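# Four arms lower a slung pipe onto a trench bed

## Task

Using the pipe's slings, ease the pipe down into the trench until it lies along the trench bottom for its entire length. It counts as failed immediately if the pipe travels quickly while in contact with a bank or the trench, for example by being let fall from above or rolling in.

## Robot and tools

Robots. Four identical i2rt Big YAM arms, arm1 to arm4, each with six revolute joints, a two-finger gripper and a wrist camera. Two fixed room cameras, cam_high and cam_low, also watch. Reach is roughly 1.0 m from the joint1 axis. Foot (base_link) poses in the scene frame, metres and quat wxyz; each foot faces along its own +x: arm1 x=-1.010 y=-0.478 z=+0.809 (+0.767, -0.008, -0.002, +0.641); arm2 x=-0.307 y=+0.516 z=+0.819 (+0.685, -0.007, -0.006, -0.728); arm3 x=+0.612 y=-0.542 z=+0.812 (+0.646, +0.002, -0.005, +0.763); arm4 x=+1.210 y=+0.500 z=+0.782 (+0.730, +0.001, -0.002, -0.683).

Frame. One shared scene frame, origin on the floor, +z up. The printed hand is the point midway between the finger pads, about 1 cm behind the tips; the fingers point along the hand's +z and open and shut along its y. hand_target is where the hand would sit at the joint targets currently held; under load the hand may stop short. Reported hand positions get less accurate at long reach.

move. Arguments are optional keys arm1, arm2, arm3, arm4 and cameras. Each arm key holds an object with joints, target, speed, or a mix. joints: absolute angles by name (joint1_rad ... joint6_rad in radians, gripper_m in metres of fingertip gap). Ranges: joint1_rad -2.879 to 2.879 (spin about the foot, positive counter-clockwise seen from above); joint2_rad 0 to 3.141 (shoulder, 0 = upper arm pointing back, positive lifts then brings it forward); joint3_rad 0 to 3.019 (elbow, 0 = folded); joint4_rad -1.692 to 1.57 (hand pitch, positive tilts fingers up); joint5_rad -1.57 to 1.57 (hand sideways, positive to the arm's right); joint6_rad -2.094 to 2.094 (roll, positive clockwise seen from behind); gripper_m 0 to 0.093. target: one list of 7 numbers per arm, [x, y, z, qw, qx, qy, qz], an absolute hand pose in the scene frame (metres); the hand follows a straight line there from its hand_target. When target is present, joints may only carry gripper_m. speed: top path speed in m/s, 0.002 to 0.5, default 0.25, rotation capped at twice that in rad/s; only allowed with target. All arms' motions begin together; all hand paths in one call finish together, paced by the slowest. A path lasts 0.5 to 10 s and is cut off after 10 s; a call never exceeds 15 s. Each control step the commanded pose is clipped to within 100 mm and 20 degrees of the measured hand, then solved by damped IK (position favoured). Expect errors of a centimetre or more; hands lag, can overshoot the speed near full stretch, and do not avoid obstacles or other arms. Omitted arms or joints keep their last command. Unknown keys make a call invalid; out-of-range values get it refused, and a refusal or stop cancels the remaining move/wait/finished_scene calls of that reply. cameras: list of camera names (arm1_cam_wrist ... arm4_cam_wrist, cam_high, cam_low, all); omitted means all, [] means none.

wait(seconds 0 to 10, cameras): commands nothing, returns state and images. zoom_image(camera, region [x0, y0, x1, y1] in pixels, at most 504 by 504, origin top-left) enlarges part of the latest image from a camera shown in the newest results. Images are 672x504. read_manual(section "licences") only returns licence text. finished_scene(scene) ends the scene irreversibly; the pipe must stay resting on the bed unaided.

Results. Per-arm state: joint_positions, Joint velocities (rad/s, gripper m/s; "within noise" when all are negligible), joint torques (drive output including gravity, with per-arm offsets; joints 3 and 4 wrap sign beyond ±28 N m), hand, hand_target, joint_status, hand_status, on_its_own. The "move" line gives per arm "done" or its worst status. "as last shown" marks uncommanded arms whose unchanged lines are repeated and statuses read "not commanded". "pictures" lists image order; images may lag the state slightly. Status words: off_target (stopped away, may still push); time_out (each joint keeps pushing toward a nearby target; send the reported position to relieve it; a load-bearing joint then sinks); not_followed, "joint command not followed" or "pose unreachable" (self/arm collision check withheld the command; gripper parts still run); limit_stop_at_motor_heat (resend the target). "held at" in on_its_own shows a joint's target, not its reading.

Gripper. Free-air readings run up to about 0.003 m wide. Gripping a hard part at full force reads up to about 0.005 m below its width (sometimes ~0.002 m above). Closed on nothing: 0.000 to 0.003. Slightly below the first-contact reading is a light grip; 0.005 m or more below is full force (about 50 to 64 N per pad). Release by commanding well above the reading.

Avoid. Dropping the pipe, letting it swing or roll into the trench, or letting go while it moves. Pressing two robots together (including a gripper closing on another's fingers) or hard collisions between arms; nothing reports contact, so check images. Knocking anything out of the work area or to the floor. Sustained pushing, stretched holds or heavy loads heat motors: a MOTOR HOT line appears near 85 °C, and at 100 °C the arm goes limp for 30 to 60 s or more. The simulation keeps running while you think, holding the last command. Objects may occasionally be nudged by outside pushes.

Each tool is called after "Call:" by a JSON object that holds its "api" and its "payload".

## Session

Call:
{"api": "move", "payload": {"cameras": ["cam_high", "cam_low"]}}

Call:
{"api": "zoom_image", "payload": {"camera": "cam_high", "region": [110, 230, 310, 450]}}

Call:
{"api": "zoom_image", "payload": {"camera": "cam_high", "region": [340, 70, 520, 230]}}

Scene clock: 0.00 s.
Joint torques (N m): no reading
Heat: arm1: hottest joint2_rad 30 °C; arm2: hottest gripper 29 °C; arm3: hottest joint2_rad 29 °C; arm4: hottest joint5_rad 29 °C.
Joint velocities: within noise
arm1.joint_positions: joint1_rad=+0.181 joint2_rad=+0.602 joint3_rad=+1.316 joint4_rad=-1.375 joint5_rad=-0.192 joint6_rad=-0.163 gripper_m=+0.09396
arm1.joint_status: not commanded
arm1.hand: x=-1.0501 y=-0.2454 z=+1.3080 quat_wxyz=(-0.278, +0.713, -0.545, -0.341) (m; scene frame)
arm1.hand_target: x=-1.0502 y=-0.2475 z=+1.3183 quat_wxyz=(-0.286, +0.710, -0.541, -0.348) (m; scene frame)
arm1.hand_status: not commanded
arm2.joint_positions: joint1_rad=-0.039 joint2_rad=+0.499 joint3_rad=+1.459 joint4_rad=-1.321 joint5_rad=-0.112 joint6_rad=+0.052 gripper_m=+0.09396
arm2.joint_status: not commanded
arm2.hand: x=-0.3042 y=+0.3551 z=+1.4198 quat_wxyz=(-0.429, -0.599, -0.556, +0.384) (m; scene frame)
arm2.hand_target: x=-0.3038 y=+0.3587 z=+1.4302 quat_wxyz=(-0.436, -0.593, -0.552, +0.392) (m; scene frame)
arm2.hand_status: not commanded
arm3.joint_positions: joint1_rad=+0.407 joint2_rad=+0.468 joint3_rad=+1.336 joint4_rad=-1.245 joint5_rad=-0.228 joint6_rad=-0.247 gripper_m=+0.09396
arm3.joint_status: not commanded
arm3.hand: x=+0.4772 y=-0.4122 z=+1.3771 quat_wxyz=(-0.254, +0.787, -0.239, -0.508) (m; scene frame)
arm3.hand_target: x=+0.4794 y=-0.4157 z=+1.3869 quat_wxyz=(-0.260, +0.782, -0.236, -0.516) (m; scene frame)
arm3.hand_status: not commanded
arm4.joint_positions: joint1_rad=+0.227 joint2_rad=+0.629 joint3_rad=+1.327 joint4_rad=-1.242 joint5_rad=-0.022 joint6_rad=+0.203 gripper_m=+0.09396
arm4.joint_status: not commanded
arm4.hand: x=+1.2851 y=+0.2546 z=+1.3092 quat_wxyz=(-0.429, -0.584, -0.645, +0.243) (m; scene frame)
arm4.hand_target: x=+1.2844 y=+0.2567 z=+1.3242 quat_wxyz=(-0.441, -0.578, -0.639, +0.250) (m; scene frame)
arm4.hand_status: not commanded
pictures: cam_high, cam_low

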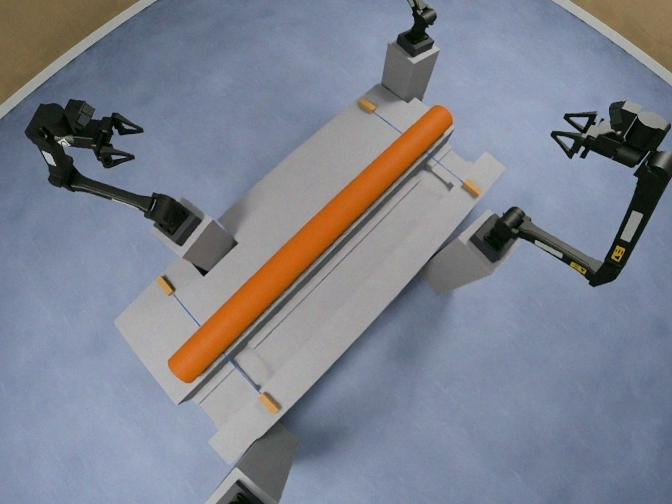

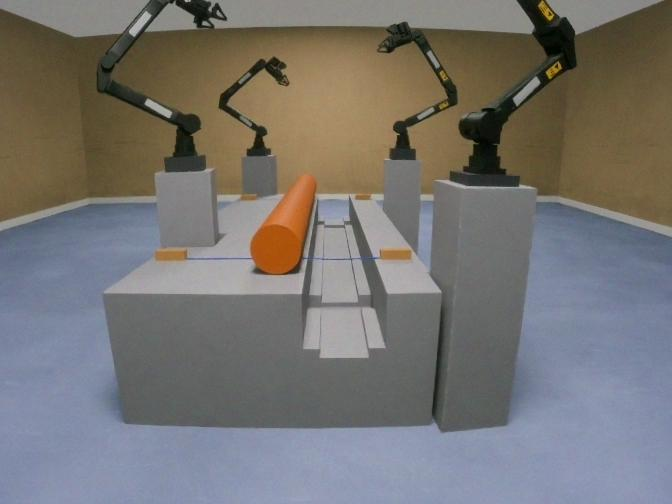

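Scaled by 2.291.

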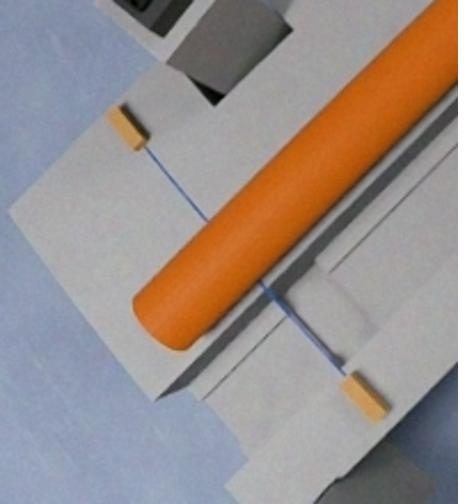

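Scaled by 2.800.

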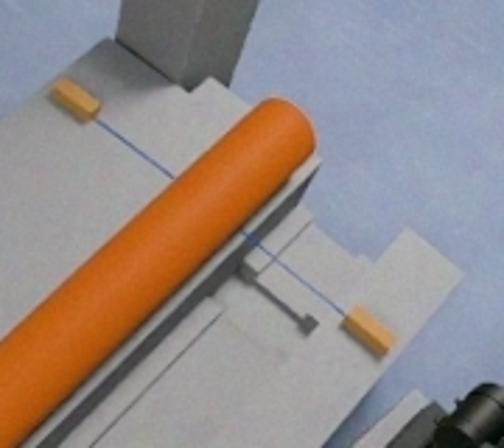

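Call:
{"api": "move", "payload": {"arm1": {"joints": {"joint1_rad": -1.48, "joint2_rad": 1.54, "joint3_rad": 0.70, "joint4_rad": -0.73, "joint5_rad": 0, "joint6_rad": -1.66}}, "arm2": {"joints": {"joint1_rad": -1.107, "joint2_rad": 1.853, "joint3_rad": 1.11, "joint4_rad": -0.828, "joint5_rad": 0, "joint6_rad": -1.168}}, "arm3": {"joints": {"joint1_rad": -1.569, "joint2_rad": 1.225, "joint3_rad": 0.379, "joint4_rad": -0.725, "joint5_rad": 0, "joint6_rad": -1.403}}, "arm4": {"joints": {"joint1_rad": -1.058, "joint2_rad": 1.653, "joint3_rad": 0.945, "joint4_rad": -0.863, "joint5_rad": 0, "joint6_rad": -0.991}}, "cameras": []}}

Call:
{"api": "move", "payload": {"arm1": {"target": [-0.645, -0.493, 0.555, 0, 0.7071, -0.7071, 0]}, "arm2": {"target": [-0.679, 0.289, 0.56, 0, 0.7071, 0.7071, 0]}, "arm3": {"target": [0.925, -0.509, 0.557, 0, 0.7071, -0.7071, 0]}, "arm4": {"target": [0.909, 0.289, 0.56, 0, 0.7071, 0.7071, 0]}, "cameras": ["arm1_cam_wrist", "arm2_cam_wrist", "arm3_cam_wrist", "arm4_cam_wrist"]}}

Scene clock: 7.23 s.
Joint torques (N m): arm1=[0.09 -9.17 6.19 0.96 -0.13 -0.11] | arm2=[0.03 -17.32 7.53 -0.01 -0.22 0.04] | arm3=[0.62 -6.24 5.75 0.38 -0.31 -0.06] | arm4=[0.5 -12.75 6.28 0.58 -0.03 -0.01]
Heat: arm1: hottest joint2_rad 30 °C; arm2: hottest joint3_rad 29 °C; arm3: hottest joint2_rad 29 °C; arm4: hottest joint3_rad 29 °C.
move: arm1 done; arm2 done; arm3 done; arm4 done
Joint velocities: within noise
arm1.joint_positions: joint1_rad=-1.482 joint2_rad=+1.522 joint3_rad=+0.704 joint4_rad=-0.740 joint5_rad=+0.001 joint6_rad=-1.650 gripper_m=+0.09397
arm1.joint_status: all done
arm1.hand: x=-0.6760 y=-0.5088 z=+0.8012 quat_wxyz=(-0.005, +0.704, -0.710, +0.013) (m; scene frame)
arm1.hand_target: x=-0.6782 y=-0.5079 z=+0.7945 quat_wxyz=(-0.002, +0.708, -0.706, +0.008) (m; scene frame)
arm1.hand_status: not commanded
arm2.joint_positions: joint1_rad=-1.113 joint2_rad=+1.865 joint3_rad=+1.109 joint4_rad=-0.840 joint5_rad=+0.001 joint6_rad=-1.161 gripper_m=+0.09397
arm2.joint_status: all done
arm2.hand: x=-0.7395 y=+0.3353 z=+0.7889 quat_wxyz=(-0.010, -0.712, -0.702, -0.005) (m; scene frame)
arm2.hand_target: x=-0.7430 y=+0.3304 z=+0.7943 quat_wxyz=(-0.006, -0.707, -0.707, +0.007) (m; scene frame)
arm2.hand_status: not commanded
arm3.joint_positions: joint1_rad=-1.564 joint2_rad=+1.229 joint3_rad=+0.377 joint4_rad=-0.734 joint5_rad=+0.002 joint6_rad=-1.396 gripper_m=+0.09397
arm3.joint_status: all done
arm3.hand: x=+0.8159 y=-0.5077 z=+0.7898 quat_wxyz=(+0.002, +0.706, -0.708, -0.006) (m; scene frame)
arm3.hand_target: x=+0.8197 y=-0.5077 z=+0.7909 quat_wxyz=(-0.004, +0.707, -0.707, -0.002) (m; scene frame)
arm3.hand_status: not commanded
arm4.joint_positions: joint1_rad=-1.059 joint2_rad=+1.656 joint3_rad=+0.942 joint4_rad=-0.874 joint5_rad=+0.002 joint6_rad=-0.977 gripper_m=+0.09397
arm4.joint_status: all done
arm4.hand: x=+0.8690 y=+0.2786 z=+0.7871 quat_wxyz=(-0.003, -0.713, -0.701, -0.009) (m; scene frame)
arm4.hand_target: x=+0.8655 y=+0.2755 z=+0.7891 quat_wxyz=(-0.002, -0.707, -0.707, -0.001) (m; scene frame)
arm4.hand_status: not commanded
pictures: none
No camera images: "cameras" was empty.

Scene clock: 9.07 s.
Joint torques (N m): arm1=[0.56 -13.68 1.68 1.03 -0.19 0.09] | arm2=[0.03 -18.67 4.21 -0.01 -0.07 0.2] | arm3=[0.44 -16.56 0.01 0.39 -0.1 -0.06] | arm4=[1.03 -15.33 1.68 0.69 0.08 0.32]
Heat: arm1: hottest joint2_rad 30 °C; arm2: hottest joint3_rad 29 °C; arm3: hottest joint2_rad 29 °C; arm4: hottest joint3_rad 29 °C.
move: arm1 done; arm2 off_target; arm3 done; arm4 off_target
Joint velocities: within noise
arm1.joint_positions: joint1_rad=-1.438 joint2_rad=+2.287 joint3_rad=+0.829 joint4_rad=-0.131 joint5_rad=-0.007 joint6_rad=-1.618 gripper_m=+0.09397
arm1.joint_status: not commanded
arm1.hand: x=-0.6470 y=-0.4961 z=+0.5601 quat_wxyz=(+0.002, +0.708, -0.706, -0.001) (m; scene frame)
arm1.hand_target: x=-0.6450 y=-0.4929 z=+0.5551 quat_wxyz=(+0.000, +0.707, -0.707, +0.000) (m; scene frame)
arm1.hand_status: done (0.006 m and 0.3 deg from the pose sent, 0.249 m and 1.7 deg at the start)
arm2.joint_positions: joint1_rad=-0.971 joint2_rad=+2.369 joint3_rad=+1.026 joint4_rad=-0.285 joint5_rad=+0.011 joint6_rad=-1.032 gripper_m=+0.09397
arm2.joint_status: not commanded
arm2.hand: x=-0.6630 y=+0.3019 z=+0.5524 quat_wxyz=(-0.007, -0.707, -0.707, -0.022) (m; scene frame)
arm2.hand_target: x=-0.6789 y=+0.2891 z=+0.5604 quat_wxyz=(+0.000, -0.707, -0.707, +0.000) (m; scene frame)
arm2.hand_status: off_target (0.022 m and 2.7 deg from the pose sent, 0.241 m and 1.5 deg at the start)
arm3.joint_positions: joint1_rad=-1.621 joint2_rad=+2.286 joint3_rad=+0.698 joint4_rad=+0.005 joint5_rad=+0.007 joint6_rad=-1.458 gripper_m=+0.09397
arm3.joint_status: not commanded
arm3.hand: x=+0.9224 y=-0.5057 z=+0.5572 quat_wxyz=(+0.003, +0.708, -0.706, -0.004) (m; scene frame)
arm3.hand_target: x=+0.9249 y=-0.5090 z=+0.5570 quat_wxyz=(+0.000, +0.707, -0.707, +0.000) (m; scene frame)
arm3.hand_status: done (0.004 m and 0.5 deg from the pose sent, 0.257 m and 0.7 deg at the start)
arm4.joint_positions: joint1_rad=-1.036 joint2_rad=+2.203 joint3_rad=+0.800 joint4_rad=-0.198 joint5_rad=+0.002 joint6_rad=-0.973 gripper_m=+0.09397
arm4.joint_status: not commanded
arm4.hand: x=+0.9160 y=+0.2981 z=+0.5546 quat_wxyz=(-0.004, -0.706, -0.708, -0.016) (m; scene frame)
arm4.hand_target: x=+0.9092 y=+0.2891 z=+0.5601 quat_wxyz=(+0.000, -0.707, -0.707, +0.000) (m; scene frame)
arm4.hand_status: off_target (0.013 m and 1.9 deg from the pose sent, 0.231 m and 1.5 deg at the start)
pictures: arm1_cam_wrist, arm2_cam_wrist, arm3_cam_wrist, arm4_cam_wrist

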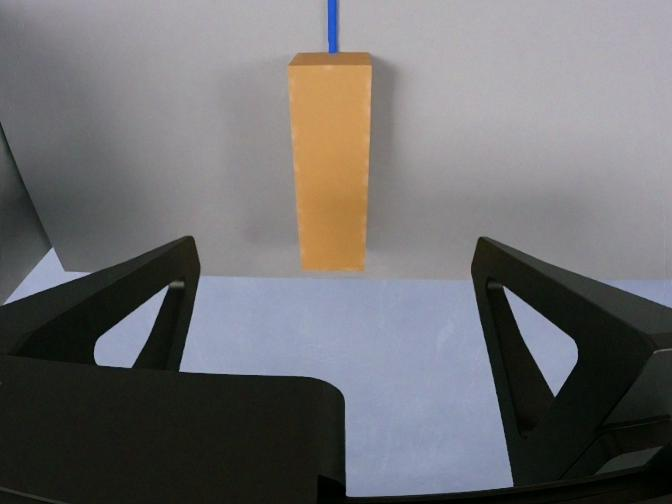

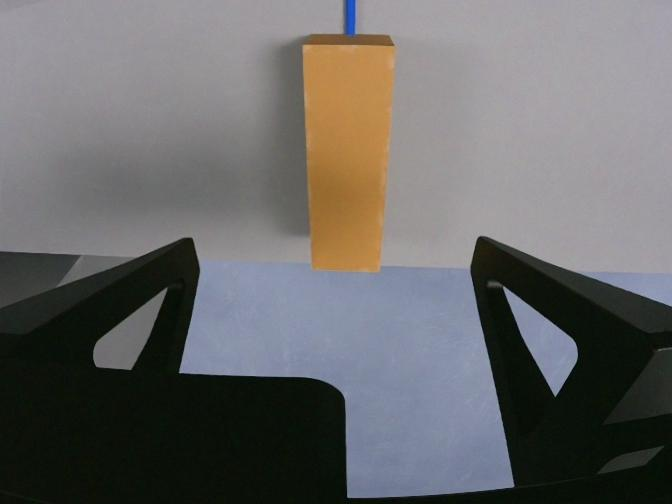

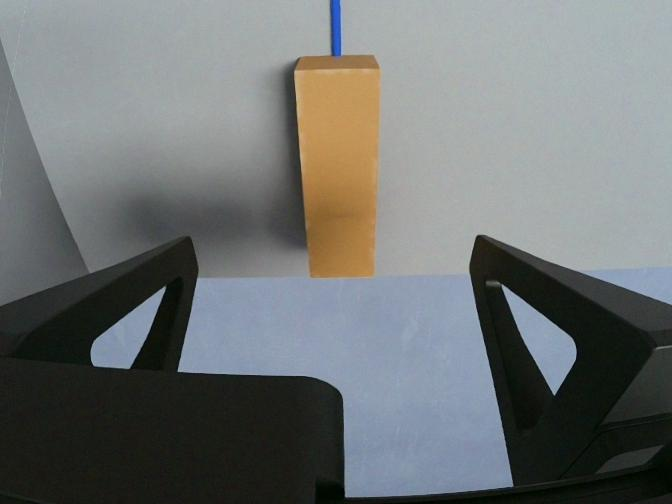

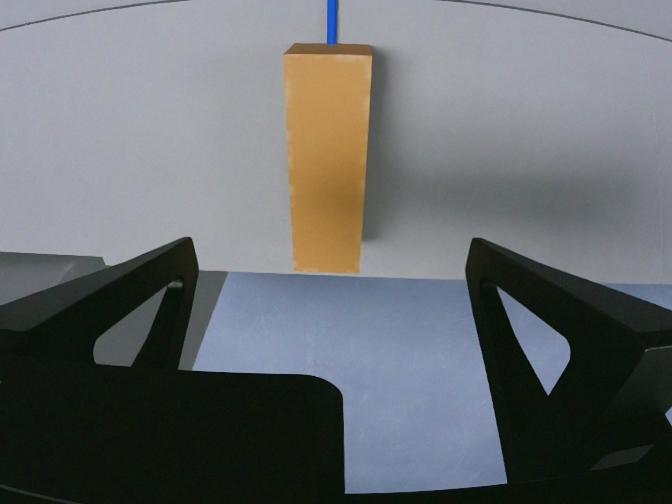

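Call:
{"api": "move", "payload": {"arm1": {"target": [-0.645, -0.493, 0.474, 0, 0.7071, -0.7071, 0], "speed": 0.12}, "arm2": {"target": [-0.684, 0.281, 0.48, 0, 0.7071, 0.7071, 0], "speed": 0.12}, "arm3": {"target": [0.925, -0.509, 0.479, 0, 0.7071, -0.7071, 0], "speed": 0.12}, "arm4": {"target": [0.911, 0.284, 0.482, 0, 0.7071, 0.7071, 0], "speed": 0.12}, "cameras": []}}

Call:
{"api": "move", "payload": {"arm1": {"joints": {"gripper_m": 0.02}}, "arm2": {"joints": {"gripper_m": 0.02}}, "arm3": {"joints": {"gripper_m": 0.02}}, "arm4": {"joints": {"gripper_m": 0.02}}, "cameras": []}}

Call:
{"api": "move", "payload": {"arm1": {"target": [-0.645, -0.40, 0.65, 0, 0.7071, -0.7071, 0], "speed": 0.18}, "arm2": {"target": [-0.684, 0.195, 0.65, 0, 0.7071, 0.7071, 0], "speed": 0.18}, "arm3": {"target": [0.925, -0.407, 0.65, 0, 0.7071, -0.7071, 0], "speed": 0.18}, "arm4": {"target": [0.911, 0.188, 0.65, 0, 0.7071, 0.7071, 0], "speed": 0.18}, "cameras": ["arm2_cam_wrist", "cam_low"]}}

Scene clock: 17.83 s.
Joint torques (N m): arm1=[0.97 -14.39 0.64 1.11 -0.19 0.07] | arm2=[0.56 -18.43 3.34 0.09 -0.08 0.23] | arm3=[0.5 -16.73 -0.72 0.47 -0.1 -0.08] | arm4=[1.14 -14.92 1.16 0.69 0.09 0.31]
Heat: arm1: hottest joint2_rad 30 °C; arm2: hottest joint3_rad 29 °C; arm3: hottest joint2_rad 29 °C; arm4: hottest joint3_rad 29 °C.
move: arm1 done; arm2 off_target; arm3 done; arm4 off_target
Joint velocities: within noise
arm1.joint_positions: joint1_rad=-1.437 joint2_rad=+2.518 joint3_rad=+0.942 joint4_rad=-0.005 joint5_rad=-0.007 joint6_rad=-1.616 gripper_m=+0.09397
arm1.joint_status: not commanded
arm1.hand: x=-0.6418 y=-0.4967 z=+0.4827 quat_wxyz=(-0.001, +0.708, -0.707, +0.002) (m; scene frame)
arm1.hand_target: x=-0.6453 y=-0.4931 z=+0.4743 quat_wxyz=(+0.000, +0.707, -0.707, +0.000) (m; scene frame)
arm1.hand_status: done (0.010 m and 0.3 deg from the pose sent, 0.086 m and 0.3 deg at the start)
arm2.joint_positions: joint1_rad=-0.971 joint2_rad=+2.573 joint3_rad=+1.158 joint4_rad=-0.200 joint5_rad=+0.011 joint6_rad=-1.025 gripper_m=+0.09397
arm2.joint_status: not commanded
arm2.hand: x=-0.6745 y=+0.2937 z=+0.4781 quat_wxyz=(-0.005, -0.709, -0.705, -0.016) (m; scene frame)
arm2.hand_target: x=-0.6838 y=+0.2810 z=+0.4803 quat_wxyz=(+0.000, -0.707, -0.707, +0.000) (m; scene frame)
arm2.hand_status: off_target (0.016 m and 2.0 deg from the pose sent, 0.078 m and 2.7 deg at the start)
arm3.joint_positions: joint1_rad=-1.623 joint2_rad=+2.526 joint3_rad=+0.813 joint4_rad=+0.138 joint5_rad=+0.007 joint6_rad=-1.460 gripper_m=+0.09397
arm3.joint_status: not commanded
arm3.hand: x=+0.9260 y=-0.5052 z=+0.4829 quat_wxyz=(-0.001, +0.708, -0.706, -0.001) (m; scene frame)
arm3.hand_target: x=+0.9250 y=-0.5089 z=+0.4791 quat_wxyz=(+0.000, +0.707, -0.707, +0.000) (m; scene frame)
arm3.hand_status: done (0.005 m and 0.2 deg from the pose sent, 0.078 m and 0.6 deg at the start)
arm4.joint_positions: joint1_rad=-1.023 joint2_rad=+2.425 joint3_rad=+0.888 joint4_rad=-0.056 joint5_rad=+0.002 joint6_rad=-0.960 gripper_m=+0.09397
arm4.joint_status: not commanded
arm4.hand: x=+0.9168 y=+0.2928 z=+0.4818 quat_wxyz=(-0.003, -0.706, -0.708, -0.012) (m; scene frame)
arm4.hand_target: x=+0.9112 y=+0.2842 z=+0.4821 quat_wxyz=(+0.000, -0.707, -0.707, +0.000) (m; scene frame)
arm4.hand_status: off_target (0.011 m and 1.4 deg from the pose sent, 0.074 m and 1.9 deg at the start)
pictures: none
No camera images: "cameras" was empty.

Scene clock: 18.50 s.
Joint torques (N m): arm1=[0.26 -14.45 0.69 1.07 -0.13 0.05] | arm2=[0.38 -18.55 3.17 0.01 -0.09 0.21] | arm3=[0.44 -16.62 -0.73 0.43 -0.11 -0.06] | arm4=[0.97 -14.92 1.14 0.69 0.1 0.32]
Heat: arm1: hottest joint2_rad 30 °C; arm2: hottest joint2_rad 29 °C; arm3: hottest joint2_rad 29 °C; arm4: hottest joint3_rad 29 °C.
move: arm1 off_target; arm2 off_target; arm3 off_target; arm4 off_target
Joint velocities: within noise
arm1.joint_positions: joint1_rad=-1.437 joint2_rad=+2.518 joint3_rad=+0.942 joint4_rad=-0.003 joint5_rad=-0.007 joint6_rad=-1.616 gripper_m=+0.03298
arm1.joint_status: gripper_m off_target (ended at +0.03302, target +0.02000)
arm1.hand: x=-0.6413 y=-0.4965 z=+0.4827 quat_wxyz=(-0.001, +0.708, -0.707, +0.003) (m; scene frame)
arm1.hand_target: x=-0.6452 y=-0.4930 z=+0.4743 quat_wxyz=(+0.000, +0.707, -0.707, +0.000) (m; scene frame)
arm1.hand_status: not commanded
arm2.joint_positions: joint1_rad=-0.969 joint2_rad=+2.573 joint3_rad=+1.160 joint4_rad=-0.198 joint5_rad=+0.012 joint6_rad=-1.024 gripper_m=+0.03424
arm2.joint_status: gripper_m off_target (ended at +0.03427, target +0.02000)
arm2.hand: x=-0.6757 y=+0.2923 z=+0.4782 quat_wxyz=(-0.005, -0.709, -0.705, -0.014) (m; scene frame)
arm2.hand_target: x=-0.6839 y=+0.2811 z=+0.4803 quat_wxyz=(+0.000, -0.707, -0.707, +0.000) (m; scene frame)
arm2.hand_status: not commanded
arm3.joint_positions: joint1_rad=-1.623 joint2_rad=+2.526 joint3_rad=+0.813 joint4_rad=+0.138 joint5_rad=+0.007 joint6_rad=-1.461 gripper_m=+0.03391
arm3.joint_status: gripper_m off_target (ended at +0.03394, target +0.02000)
arm3.hand: x=+0.9261 y=-0.5053 z=+0.4829 quat_wxyz=(-0.001, +0.708, -0.706, -0.001) (m; scene frame)
arm3.hand_target: x=+0.9250 y=-0.5090 z=+0.4791 quat_wxyz=(+0.000, +0.707, -0.707, +0.000) (m; scene frame)
arm3.hand_status: not commanded
arm4.joint_positions: joint1_rad=-1.022 joint2_rad=+2.425 joint3_rad=+0.888 joint4_rad=-0.056 joint5_rad=+0.002 joint6_rad=-0.960 gripper_m=+0.03432
arm4.joint_status: gripper_m off_target (ended at +0.03436, target +0.02000)
arm4.hand: x=+0.9170 y=+0.2922 z=+0.4818 quat_wxyz=(-0.003, -0.706, -0.709, -0.012) (m; scene frame)
arm4.hand_target: x=+0.9112 y=+0.2841 z=+0.4821 quat_wxyz=(+0.000, -0.707, -0.707, +0.000) (m; scene frame)
arm4.hand_status: not commanded
pictures: none
No camera images: "cameras" was empty.

Scene clock: 20.37 s.
Joint torques (N m): arm1=[0.03 -15.5 2.89 0.05 -0.13 0.11] | arm2=[-0.03 -19.37 7.17 -0.94 -0.14 0.21] | arm3=[1.32 -15.79 2.62 -0.35 -0.2 0.1] | arm4=[0.73 -16.26 5.65 -0.28 0.08 0.32]
Heat: arm1: hottest joint2_rad 30 °C; arm2: hottest joint2_rad 29 °C; arm3: hottest joint2_rad 29 °C; arm4: hottest joint3_rad 29 °C.
move: arm1 done; arm2 off_target; arm3 done; arm4 off_target
Joint velocities: within noise
arm1.joint_positions: joint1_rad=-1.183 joint2_rad=+2.021 joint3_rad=+0.792 joint4_rad=-0.341 joint5_rad=-0.011 joint6_rad=-1.369 gripper_m=+0.03298
arm1.joint_status: not commanded
arm1.hand: x=-0.6402 y=-0.3999 z=+0.6496 quat_wxyz=(-0.005, +0.710, -0.704, +0.004) (m; scene frame)
arm1.hand_target: x=-0.6450 y=-0.4001 z=+0.6499 quat_wxyz=(+0.000, +0.707, -0.707, +0.000) (m; scene frame)
arm1.hand_status: done (0.005 m and 0.9 deg from the pose sent, 0.193 m and 0.3 deg at the start)
arm2.joint_positions: joint1_rad=-0.811 joint2_rad=+2.207 joint3_rad=+1.146 joint4_rad=-0.542 joint5_rad=+0.012 joint6_rad=-0.872 gripper_m=+0.03424
arm2.joint_status: not commanded
arm2.hand: x=-0.6763 y=+0.2065 z=+0.6409 quat_wxyz=(-0.001, -0.707, -0.707, -0.010) (m; scene frame)
arm2.hand_target: x=-0.6838 y=+0.1952 z=+0.6501 quat_wxyz=(+0.000, -0.707, -0.707, +0.000) (m; scene frame)
arm2.hand_status: off_target (0.017 m and 1.2 deg from the pose sent, 0.198 m and 1.7 deg at the start)
arm3.joint_positions: joint1_rad=-1.328 joint2_rad=+1.988 joint3_rad=+0.691 joint4_rad=-0.275 joint5_rad=+0.007 joint6_rad=-1.168 gripper_m=+0.03394
arm3.joint_status: not commanded
arm3.hand: x=+0.9256 y=-0.4073 z=+0.6498 quat_wxyz=(-0.003, +0.709, -0.705, +0.001) (m; scene frame)
arm3.hand_target: x=+0.9249 y=-0.4070 z=+0.6500 quat_wxyz=(+0.000, +0.707, -0.707, +0.000) (m; scene frame)
arm3.hand_status: done (0.001 m and 0.5 deg from the pose sent, 0.194 m and 0.2 deg at the start)
arm4.joint_positions: joint1_rad=-0.835 joint2_rad=+2.018 joint3_rad=+0.925 joint4_rad=-0.505 joint5_rad=+0.003 joint6_rad=-0.777 gripper_m=+0.03433
arm4.joint_status: not commanded
arm4.hand: x=+0.9206 y=+0.2012 z=+0.6391 quat_wxyz=(-0.001, -0.704, -0.710, -0.014) (m; scene frame)
arm4.hand_target: x=+0.9113 y=+0.1883 z=+0.6500 quat_wxyz=(+0.000, -0.707, -0.707, +0.000) (m; scene frame)
arm4.hand_status: off_target (0.020 m and 1.7 deg from the pose sent, 0.198 m and 1.4 deg at the start)
pictures: arm2_cam_wrist, cam_low

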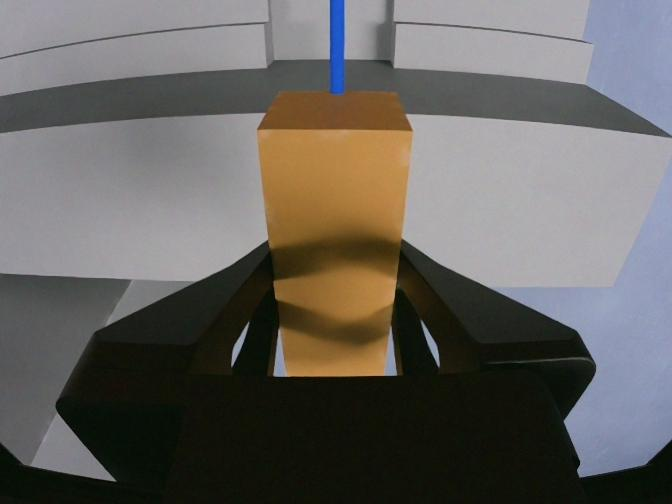

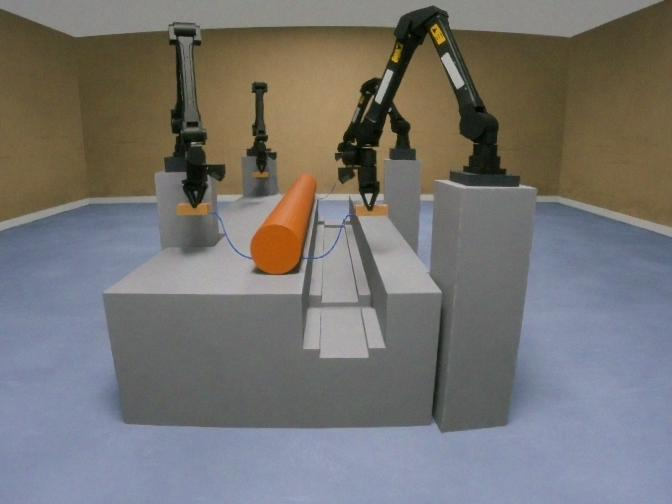

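Call:
{"api": "move", "payload": {"arm1": {"target": [-0.645, -0.40, 0.82, 0, 0.7071, -0.7071, 0], "speed": 0.09}, "arm2": {"target": [-0.684, 0.195, 0.845, 0, 0.7071, 0.7071, 0], "speed": 0.09}, "arm3": {"target": [0.925, -0.407, 0.82, 0, 0.7071, -0.7071, 0], "speed": 0.09}, "arm4": {"target": [0.911, 0.188, 0.845, 0, 0.7071, 0.7071, 0], "speed": 0.09}, "cameras": ["cam_low"]}}

Call:
{"api": "move", "payload": {"arm1": {"target": [-0.665, -0.203, 0.82, 0, 0.7071, -0.7071, 0], "speed": 0.12}, "arm2": {"target": [-0.704, 0.398, 0.845, 0, 0.7071, 0.7071, 0], "speed": 0.12}, "arm3": {"target": [0.905, -0.200, 0.82, 0, 0.7071, -0.7071, 0], "speed": 0.12}, "arm4": {"target": [0.891, 0.401, 0.845, 0, 0.7071, 0.7071, 0], "speed": 0.12}, "cameras": ["cam_low", "cam_high"]}}

Call:
{"api": "zoom_image", "payload": {"camera": "cam_low", "region": [170, 130, 450, 370]}}

Scene clock: 29.83 s.
Joint torques (N m): arm1=[-4.25 -17.96 9.59 -1.68 1.59 -0.1] | arm2=[-3.31 -26.29 11.07 -3.85 0.89 0.02] | arm3=[-1.85 -19.14 8.05 -2.36 1.3 -0.05] | arm4=[-1.49 -22.18 9.37 -3.17 0.79 0.11]
Heat: arm1: hottest joint2_rad 31 °C; arm2: hottest joint2_rad 31 °C; arm3: hottest joint2_rad 29 °C; arm4: hottest joint3_rad 29 °C.
move: arm1 off_target; arm2 off_target; arm3 off_target; arm4 off_target
Joint velocities: within noise
arm1.joint_positions: joint1_rad=-1.133 joint2_rad=+1.649 joint3_rad=+0.785 joint4_rad=-0.780 joint5_rad=-0.050 joint6_rad=-1.351 gripper_m=+0.03299
arm1.joint_status: not commanded
arm1.hand: x=-0.6745 y=-0.3810 z=+0.7800 quat_wxyz=(+0.017, +0.720, -0.693, -0.032) (m; scene frame)
arm1.hand_target: x=-0.6470 y=-0.3994 z=+0.8176 quat_wxyz=(+0.000, +0.707, -0.708, +0.001) (m; scene frame)
arm1.hand_status: off_target (0.053 m and 4.7 deg from the pose sent, 0.170 m and 0.9 deg at the start)
arm2.joint_positions: joint1_rad=-0.762 joint2_rad=+1.926 joint3_rad=+1.175 joint4_rad=-0.885 joint5_rad=-0.012 joint6_rad=-0.847 gripper_m=+0.03424
arm2.joint_status: not commanded
arm2.hand: x=-0.6580 y=+0.1877 z=+0.7815 quat_wxyz=(-0.013, -0.698, -0.715, -0.026) (m; scene frame)
arm2.hand_target: x=-0.6820 y=+0.1954 z=+0.8404 quat_wxyz=(+0.000, -0.707, -0.707, +0.001) (m; scene frame)
arm2.hand_status: off_target (0.069 m and 3.6 deg from the pose sent, 0.204 m and 1.2 deg at the start)
arm3.joint_positions: joint1_rad=-1.282 joint2_rad=+1.573 joint3_rad=+0.710 joint4_rad=-0.763 joint5_rad=-0.026 joint6_rad=-1.148 gripper_m=+0.03394
arm3.joint_status: not commanded
arm3.hand: x=+0.9027 y=-0.3957 z=+0.7878 quat_wxyz=(+0.017, +0.718, -0.696, -0.024) (m; scene frame)
arm3.hand_target: x=+0.9239 y=-0.4065 z=+0.8176 quat_wxyz=(+0.000, +0.707, -0.708, +0.000) (m; scene frame)
arm3.hand_status: off_target (0.041 m and 3.8 deg from the pose sent, 0.170 m and 0.5 deg at the start)
arm4.joint_positions: joint1_rad=-0.796 joint2_rad=+1.708 joint3_rad=+1.014 joint4_rad=-0.921 joint5_rad=-0.015 joint6_rad=-0.755 gripper_m=+0.03433
arm4.joint_status: not commanded
arm4.hand: x=+0.9289 y=+0.1826 z=+0.7878 quat_wxyz=(-0.009, -0.698, -0.716, -0.023) (m; scene frame)
arm4.hand_target: x=+0.9125 y=+0.1881 z=+0.8403 quat_wxyz=(+0.000, -0.707, -0.707, +0.001) (m; scene frame)
arm4.hand_status: off_target (0.060 m and 3.2 deg from the pose sent, 0.206 m and 1.7 deg at the start)
pictures: cam_low

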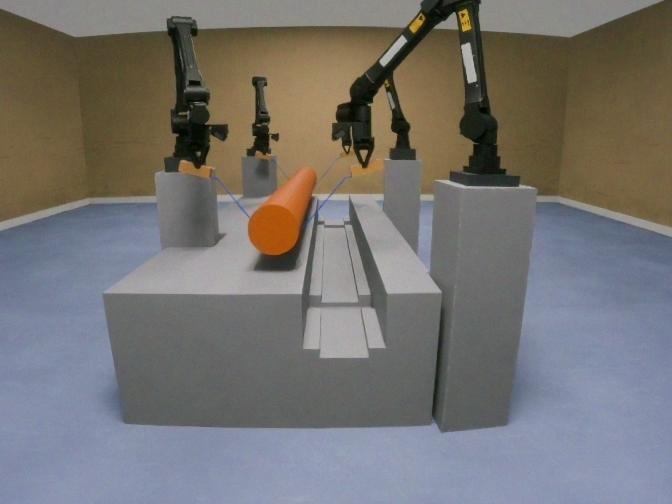

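Scene clock: 32.57 s.
Joint torques (N m): arm1=[-5.01 -18.08 9.46 -2.14 1.28 0] | arm2=[-5.66 -21.89 8.27 -1.8 1.15 -0.14] | arm3=[-2.02 -23.82 7.79 -2.91 0.95 0.01] | arm4=[-3.37 -16.62 7.6 -1.95 1.19 -0.16]
Heat: arm1: hottest joint2_rad 31 °C; arm2: hottest joint2_rad 31 °C; arm3: hottest joint2_rad 30 °C; arm4: hottest joint3_rad 30 °C.
move: arm1 off_target; arm2 off_target; arm3 off_target; arm4 off_target
Joint velocities: within noise
arm1.joint_positions: joint1_rad=-0.675 joint2_rad=+1.758 joint3_rad=+0.999 joint4_rad=-0.815 joint5_rad=-0.048 joint6_rad=-0.902 gripper_m=+0.03299
arm1.joint_status: not commanded
arm1.hand: x=-0.6872 y=-0.1864 z=+0.7920 quat_wxyz=(-0.002, +0.724, -0.690, -0.016) (m; scene frame)
arm1.hand_target: x=-0.6662 y=-0.2028 z=+0.8188 quat_wxyz=(-0.001, +0.707, -0.707, +0.000) (m; scene frame)
arm1.hand_status: off_target (0.039 m and 3.3 deg from the pose sent, 0.183 m and 4.7 deg at the start)
arm2.joint_positions: joint1_rad=-1.142 joint2_rad=+1.731 joint3_rad=+0.957 joint4_rad=-0.874 joint5_rad=-0.012 joint6_rad=-1.243 gripper_m=+0.03424
arm2.joint_status: not commanded
arm2.hand: x=-0.6826 y=+0.3694 z=+0.8038 quat_wxyz=(-0.027, -0.692, -0.721, -0.026) (m; scene frame)
arm2.hand_target: x=-0.7021 y=+0.3968 z=+0.8416 quat_wxyz=(+0.001, -0.708, -0.707, -0.001) (m; scene frame)
arm2.hand_status: off_target (0.055 m and 4.9 deg from the pose sent, 0.224 m and 3.6 deg at the start)
arm3.joint_positions: joint1_rad=-0.831 joint2_rad=+1.808 joint3_rad=+1.043 joint4_rad=-0.822 joint5_rad=-0.022 joint6_rad=-0.703 gripper_m=+0.03394
arm3.joint_status: not commanded
arm3.hand: x=+0.8862 y=-0.1876 z=+0.7883 quat_wxyz=(+0.005, +0.720, -0.694, -0.013) (m; scene frame)
arm3.hand_target: x=+0.9041 y=-0.1998 z=+0.8181 quat_wxyz=(+0.000, +0.707, -0.707, +0.000) (m; scene frame)
arm3.hand_status: off_target (0.039 m and 2.6 deg from the pose sent, 0.198 m and 3.8 deg at the start)
arm4.joint_positions: joint1_rad=-1.274 joint2_rad=+1.454 joint3_rad=+0.772 joint4_rad=-0.934 joint5_rad=-0.026 joint6_rad=-1.233 gripper_m=+0.03433
arm4.joint_status: not commanded
arm4.hand: x=+0.9021 y=+0.3789 z=+0.8092 quat_wxyz=(-0.024, -0.698, -0.715, -0.016) (m; scene frame)
arm4.hand_target: x=+0.8920 y=+0.3994 z=+0.8412 quat_wxyz=(+0.001, -0.708, -0.707, -0.001) (m; scene frame)
arm4.hand_status: off_target (0.044 m and 3.6 deg from the pose sent, 0.229 m and 3.2 deg at the start)
pictures: cam_high, cam_low

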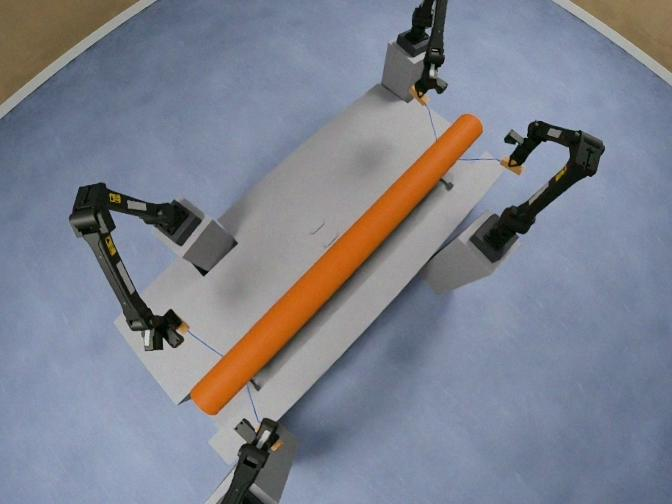

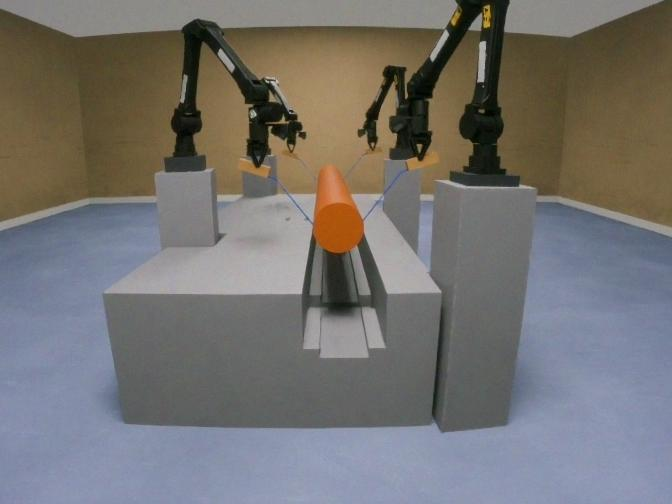

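Scaled by 1.800.

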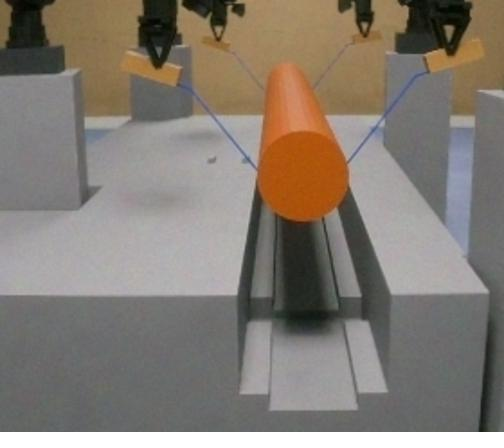

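Call:
{"api": "move", "payload": {"arm1": {"target": [-0.665, -0.205, 0.64, 0, 0.7071, -0.7071, 0], "speed": 0.12}, "arm2": {"target": [-0.704, 0.396, 0.66, 0, 0.7071, 0.7071, 0], "speed": 0.12}, "arm3": {"target": [0.905, -0.194, 0.64, 0, 0.7071, -0.7071, 0], "speed": 0.12}, "arm4": {"target": [0.891, 0.407, 0.66, 0, 0.7071, 0.7071, 0], "speed": 0.12}, "cameras": ["cam_low", "cam_high"]}}

Call:
{"api": "zoom_image", "payload": {"camera": "cam_low", "region": [170, 130, 450, 370]}}

Call:
{"api": "zoom_image", "payload": {"camera": "cam_high", "region": [140, 60, 540, 460]}}

Scene clock: 39.33 s.
Joint torques (N m): arm1=[-4.6 -18.96 2.8 -0.61 1.32 0.04] | arm2=[-5.54 -21.07 4.33 -1.13 0.95 -0.06] | arm3=[-1.38 -24.76 2.37 -1.4 0.87 0.06] | arm4=[-3.78 -16.79 2 -0.5 1.12 -0.12]
Heat: arm1: hottest joint2_rad 31 °C; arm2: hottest joint2_rad 32 °C; arm3: hottest joint2_rad 31 °C; arm4: hottest joint3_rad 30 °C.
move: arm1 off_target; arm2 off_target; arm3 off_target; arm4 off_target
Joint velocities: within noise
arm1.joint_positions: joint1_rad=-0.673 joint2_rad=+2.134 joint3_rad=+1.008 joint4_rad=-0.415 joint5_rad=-0.050 joint6_rad=-0.901 gripper_m=+0.03299
arm1.joint_status: not commanded
arm1.hand: x=-0.6728 y=-0.1751 z=+0.6347 quat_wxyz=(-0.018, +0.725, -0.688, -0.015) (m; scene frame)
arm1.hand_target: x=-0.6661 y=-0.2039 z=+0.6393 quat_wxyz=(+0.000, +0.707, -0.707, -0.001) (m; scene frame)
arm1.hand_status: off_target (0.031 m and 4.0 deg from the pose sent, 0.155 m and 3.4 deg at the start)
arm2.joint_positions: joint1_rad=-1.150 joint2_rad=+2.124 joint3_rad=+0.897 joint4_rad=-0.405 joint5_rad=-0.008 joint6_rad=-1.254 gripper_m=+0.03424
arm2.joint_status: not commanded
arm2.hand: x=-0.6742 y=+0.3741 z=+0.6345 quat_wxyz=(-0.022, -0.691, -0.722, -0.019) (m; scene frame)
arm2.hand_target: x=-0.7024 y=+0.3959 z=+0.6584 quat_wxyz=(+0.001, -0.707, -0.707, -0.001) (m; scene frame)
arm2.hand_status: off_target (0.045 m and 4.2 deg from the pose sent, 0.148 m and 4.9 deg at the start)
arm3.joint_positions: joint1_rad=-0.830 joint2_rad=+2.186 joint3_rad=+1.059 joint4_rad=-0.437 joint5_rad=-0.021 joint6_rad=-0.700 gripper_m=+0.03394
arm3.joint_status: not commanded
arm3.hand: x=+0.8948 y=-0.1756 z=+0.6261 quat_wxyz=(-0.007, +0.720, -0.694, -0.013) (m; scene frame)
arm3.hand_target: x=+0.9045 y=-0.1936 z=+0.6389 quat_wxyz=(+0.000, +0.707, -0.707, +0.000) (m; scene frame)
arm3.hand_status: off_target (0.025 m and 2.6 deg from the pose sent, 0.150 m and 2.6 deg at the start)
arm4.joint_positions: joint1_rad=-1.288 joint2_rad=+1.900 joint3_rad=+0.660 joint4_rad=-0.363 joint5_rad=-0.025 joint6_rad=-1.257 gripper_m=+0.03433
arm4.joint_status: not commanded
arm4.hand: x=+0.9063 y=+0.3847 z=+0.6409 quat_wxyz=(-0.021, -0.695, -0.719, -0.009) (m; scene frame)
arm4.hand_target: x=+0.8922 y=+0.4061 z=+0.6579 quat_wxyz=(+0.000, -0.707, -0.707, -0.001) (m; scene frame)
arm4.hand_status: off_target (0.033 m and 3.3 deg from the pose sent, 0.152 m and 3.6 deg at the start)
pictures: cam_high, cam_low

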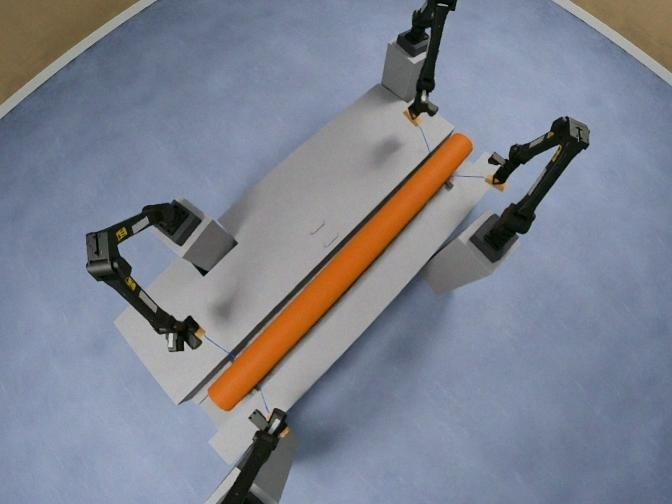

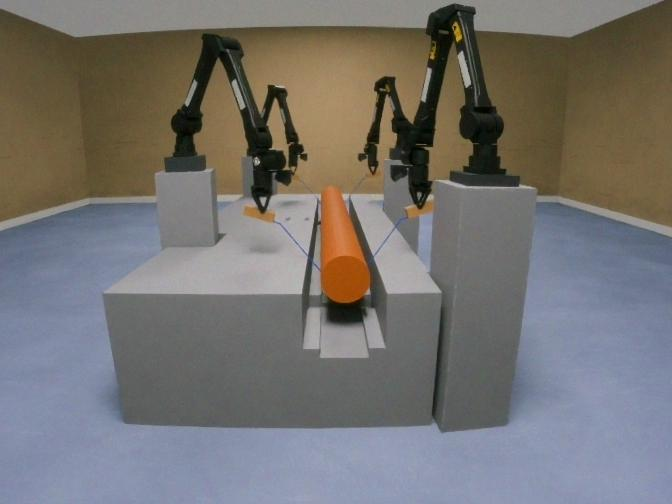

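Scaled by 1.800.

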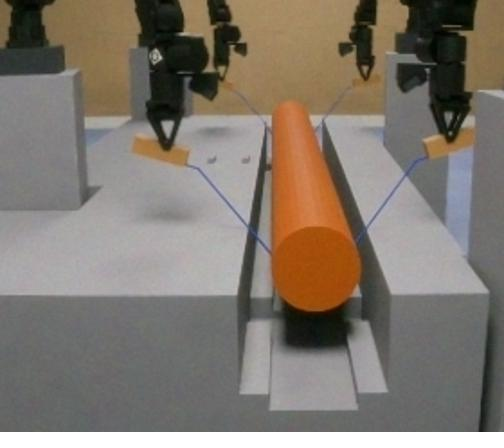

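Scaled by 1.260.

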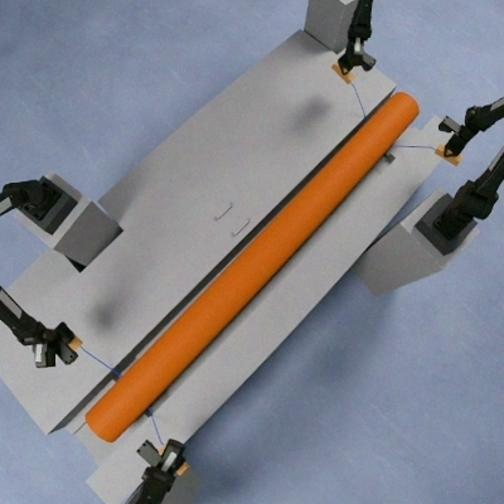

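Call:
{"api": "move", "payload": {"arm1": {"target": [-0.665, -0.178, 0.52, 0, 0.7071, -0.7071, 0], "speed": 0.07}, "arm2": {"target": [-0.704, 0.363, 0.54, 0, 0.7071, 0.7071, 0], "speed": 0.07}, "arm3": {"target": [0.905, -0.1705, 0.52, 0, 0.7071, -0.7071, 0], "speed": 0.07}, "arm4": {"target": [0.891, 0.3695, 0.54, 0, 0.7071, 0.7071, 0], "speed": 0.07}, "cameras": ["cam_low"]}}

Call:
{"api": "zoom_image", "payload": {"camera": "cam_low", "region": [230, 180, 430, 370]}}

Call:
{"api": "move", "payload": {"arm1": {"target": [-0.665, -0.135, 0.50, 0, 0.7071, -0.7071, 0], "speed": 0.08}, "arm2": {"target": [-0.704, 0.285, 0.505, 0, 0.7071, 0.7071, 0], "speed": 0.08}, "arm3": {"target": [0.905, -0.135, 0.50, 0, 0.7071, -0.7071, 0], "speed": 0.08}, "arm4": {"target": [0.891, 0.285, 0.505, 0, 0.7071, 0.7071, 0], "speed": 0.08}, "cameras": ["cam_low", "cam_high"]}}

Call:
{"api": "zoom_image", "payload": {"camera": "cam_low", "region": [230, 180, 430, 370]}}

Scene clock: 48.20 s.
Joint torques (N m): arm1=[-4.42 -17.32 0.94 -0.09 1.47 0.14] | arm2=[-2.32 -18.32 2.32 -0.54 0.92 0.2] | arm3=[-0.73 -22.07 1.55 -0.69 0.66 0.13] | arm4=[-1.85 -14.51 0.4 0.06 1.29 0.34]
Heat: arm1: hottest joint2_rad 32 °C; arm2: hottest joint2_rad 33 °C; arm3: hottest joint2_rad 32 °C; arm4: hottest joint5_rad 31 °C.
move: arm1 off_target; arm2 off_target; arm3 off_target; arm4 off_target
Joint velocities: within noise
arm1.joint_positions: joint1_rad=-0.616 joint2_rad=+2.412 joint3_rad=+1.170 joint4_rad=-0.251 joint5_rad=-0.053 joint6_rad=-0.858 gripper_m=+0.03299
arm1.joint_status: not commanded
arm1.hand: x=-0.6619 y=-0.1297 z=+0.5364 quat_wxyz=(-0.042, +0.730, -0.682, -0.017) (m; scene frame)
arm1.hand_target: x=-0.6675 y=-0.1759 z=+0.5214 quat_wxyz=(+0.000, +0.708, -0.707, -0.001) (m; scene frame)
arm1.hand_status: off_target (0.051 m and 6.4 deg from the pose sent, 0.115 m and 4.0 deg at the start)
arm2.joint_positions: joint1_rad=-1.118 joint2_rad=+2.415 joint3_rad=+1.035 joint4_rad=-0.214 joint5_rad=-0.010 joint6_rad=-1.213 gripper_m=+0.03424
arm2.joint_status: not commanded
arm2.hand: x=-0.6921 y=+0.3511 z=+0.5334 quat_wxyz=(-0.014, -0.695, -0.719, -0.002) (m; scene frame)
arm2.hand_target: x=-0.7035 y=+0.3629 z=+0.5399 quat_wxyz=(+0.000, -0.707, -0.707, +0.000) (m; scene frame)
arm2.hand_status: off_target (0.018 m and 2.5 deg from the pose sent, 0.100 m and 4.2 deg at the start)
arm3.joint_positions: joint1_rad=-0.808 joint2_rad=+2.442 joint3_rad=+1.215 joint4_rad=-0.291 joint5_rad=-0.017 joint6_rad=-0.676 gripper_m=+0.03394
arm3.joint_status: not commanded
arm3.hand: x=+0.9088 y=-0.1402 z=+0.5340 quat_wxyz=(-0.030, +0.719, -0.695, -0.014) (m; scene frame)
arm3.hand_target: x=+0.9041 y=-0.1700 z=+0.5209 quat_wxyz=(+0.000, +0.707, -0.707, +0.000) (m; scene frame)
arm3.hand_status: off_target (0.034 m and 4.2 deg from the pose sent, 0.107 m and 2.7 deg at the start)
arm4.joint_positions: joint1_rad=-1.218 joint2_rad=+2.248 joint3_rad=+0.767 joint4_rad=-0.082 joint5_rad=-0.031 joint6_rad=-1.197 gripper_m=+0.03434
arm4.joint_status: not commanded
arm4.hand: x=+0.8948 y=+0.3534 z=+0.5378 quat_wxyz=(-0.015, -0.691, -0.723, +0.009) (m; scene frame)
arm4.hand_target: x=+0.8914 y=+0.3691 z=+0.5399 quat_wxyz=(+0.000, -0.707, -0.707, +0.000) (m; scene frame)
arm4.hand_status: off_target (0.017 m and 3.3 deg from the pose sent, 0.103 m and 3.3 deg at the start)
pictures: cam_low

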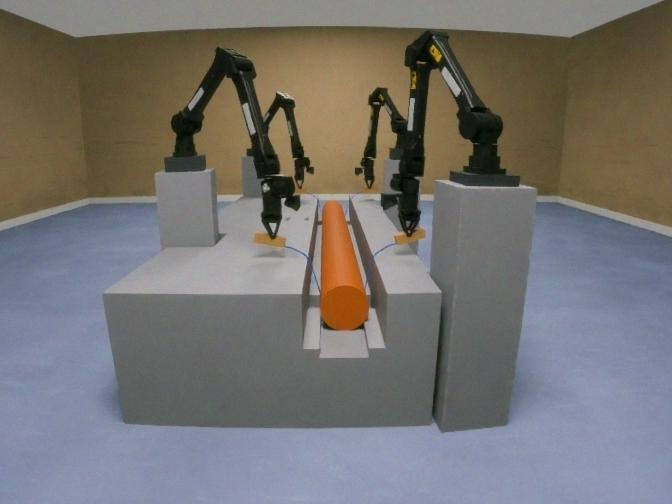

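Scaled by 2.520.

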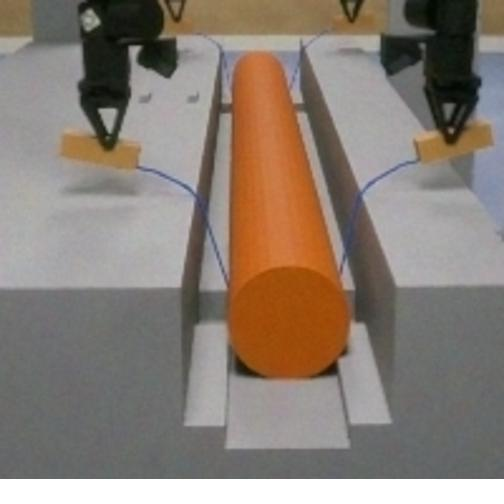

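Scene clock: 50.00 s.
Joint torques (N m): arm1=[0.44 -16.97 4.55 0.12 0.04 0.06] | arm2=[0.15 -18.32 4.36 -0.92 -0.08 0.21] | arm3=[1.9 -22.36 4.42 -0.31 -0.04 0.1] | arm4=[0.67 -14.86 2 -0.24 0.11 0.33]
Heat: arm1: hottest joint2_rad 32 °C; arm2: hottest joint2_rad 33 °C; arm3: hottest joint2_rad 32 °C; arm4: hottest joint5_rad 31 °C.
move: arm1 off_target; arm2 done; arm3 done; arm4 done
Joint velocities: within noise
arm1.joint_positions: joint1_rad=-0.613 joint2_rad=+2.477 joint3_rad=+1.235 joint4_rad=-0.306 joint5_rad=-0.019 joint6_rad=-0.793 gripper_m=+0.03299
arm1.joint_status: not commanded
arm1.hand: x=-0.6592 y=-0.1338 z=+0.5139 quat_wxyz=(-0.013, +0.708, -0.706, -0.001) (m; scene frame)
arm1.hand_target: x=-0.6651 y=-0.1353 z=+0.5005 quat_wxyz=(+0.000, +0.707, -0.707, +0.000) (m; scene frame)
arm1.hand_status: off_target (0.015 m and 1.5 deg from the pose sent, 0.037 m and 6.4 deg at the start)
arm2.joint_positions: joint1_rad=-0.995 joint2_rad=+2.511 joint3_rad=+1.163 joint4_rad=-0.236 joint5_rad=+0.012 joint6_rad=-1.055 gripper_m=+0.03424
arm2.joint_status: not commanded
arm2.hand: x=-0.6992 y=+0.2920 z=+0.5044 quat_wxyz=(-0.001, -0.708, -0.707, -0.002) (m; scene frame)
arm2.hand_target: x=-0.7041 y=+0.2850 z=+0.5051 quat_wxyz=(+0.000, -0.707, -0.707, +0.000) (m; scene frame)
arm2.hand_status: done (0.008 m and 0.3 deg from the pose sent, 0.073 m and 2.5 deg at the start)
arm3.joint_positions: joint1_rad=-0.798 joint2_rad=+2.518 joint3_rad=+1.293 joint4_rad=-0.344 joint5_rad=+0.000 joint6_rad=-0.631 gripper_m=+0.03394
arm3.joint_status: not commanded
arm3.hand: x=+0.9083 y=-0.1374 z=+0.5081 quat_wxyz=(-0.005, +0.706, -0.708, -0.003) (m; scene frame)
arm3.hand_target: x=+0.9050 y=-0.1351 z=+0.5002 quat_wxyz=(+0.000, +0.707, -0.707, +0.000) (m; scene frame)
arm3.hand_status: done (0.009 m and 0.7 deg from the pose sent, 0.035 m and 4.2 deg at the start)
arm4.joint_positions: joint1_rad=-1.049 joint2_rad=+2.357 joint3_rad=+0.897 joint4_rad=-0.105 joint5_rad=+0.002 joint6_rad=-0.993 gripper_m=+0.03435
arm4.joint_status: not commanded
arm4.hand: x=+0.8929 y=+0.2884 z=+0.5056 quat_wxyz=(-0.001, -0.704, -0.710, +0.002) (m; scene frame)
arm4.hand_target: x=+0.8909 y=+0.2849 z=+0.5051 quat_wxyz=(+0.000, -0.707, -0.707, +0.000) (m; scene frame)
arm4.hand_status: done (0.004 m and 0.6 deg from the pose sent, 0.076 m and 3.3 deg at the start)
pictures: cam_high, cam_low

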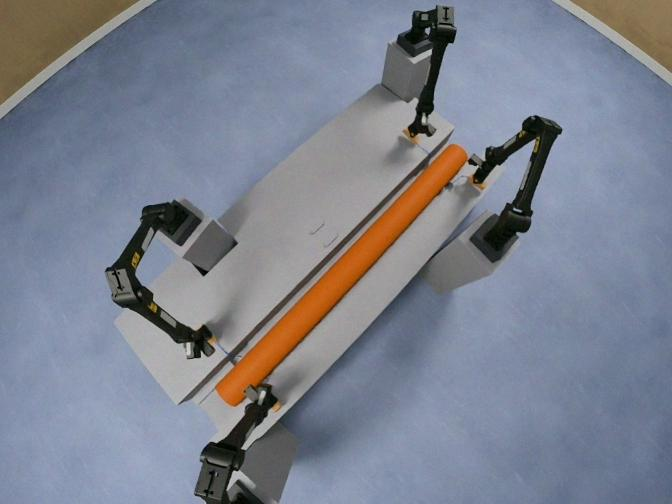

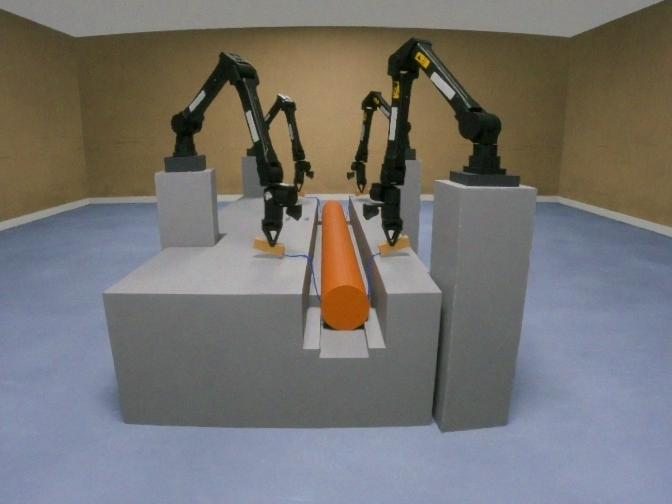

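Scaled by 2.520.

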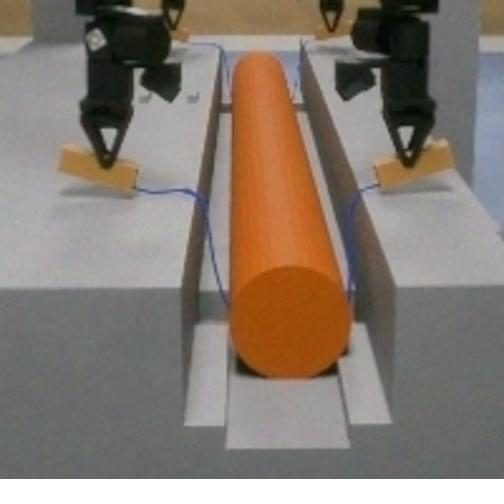

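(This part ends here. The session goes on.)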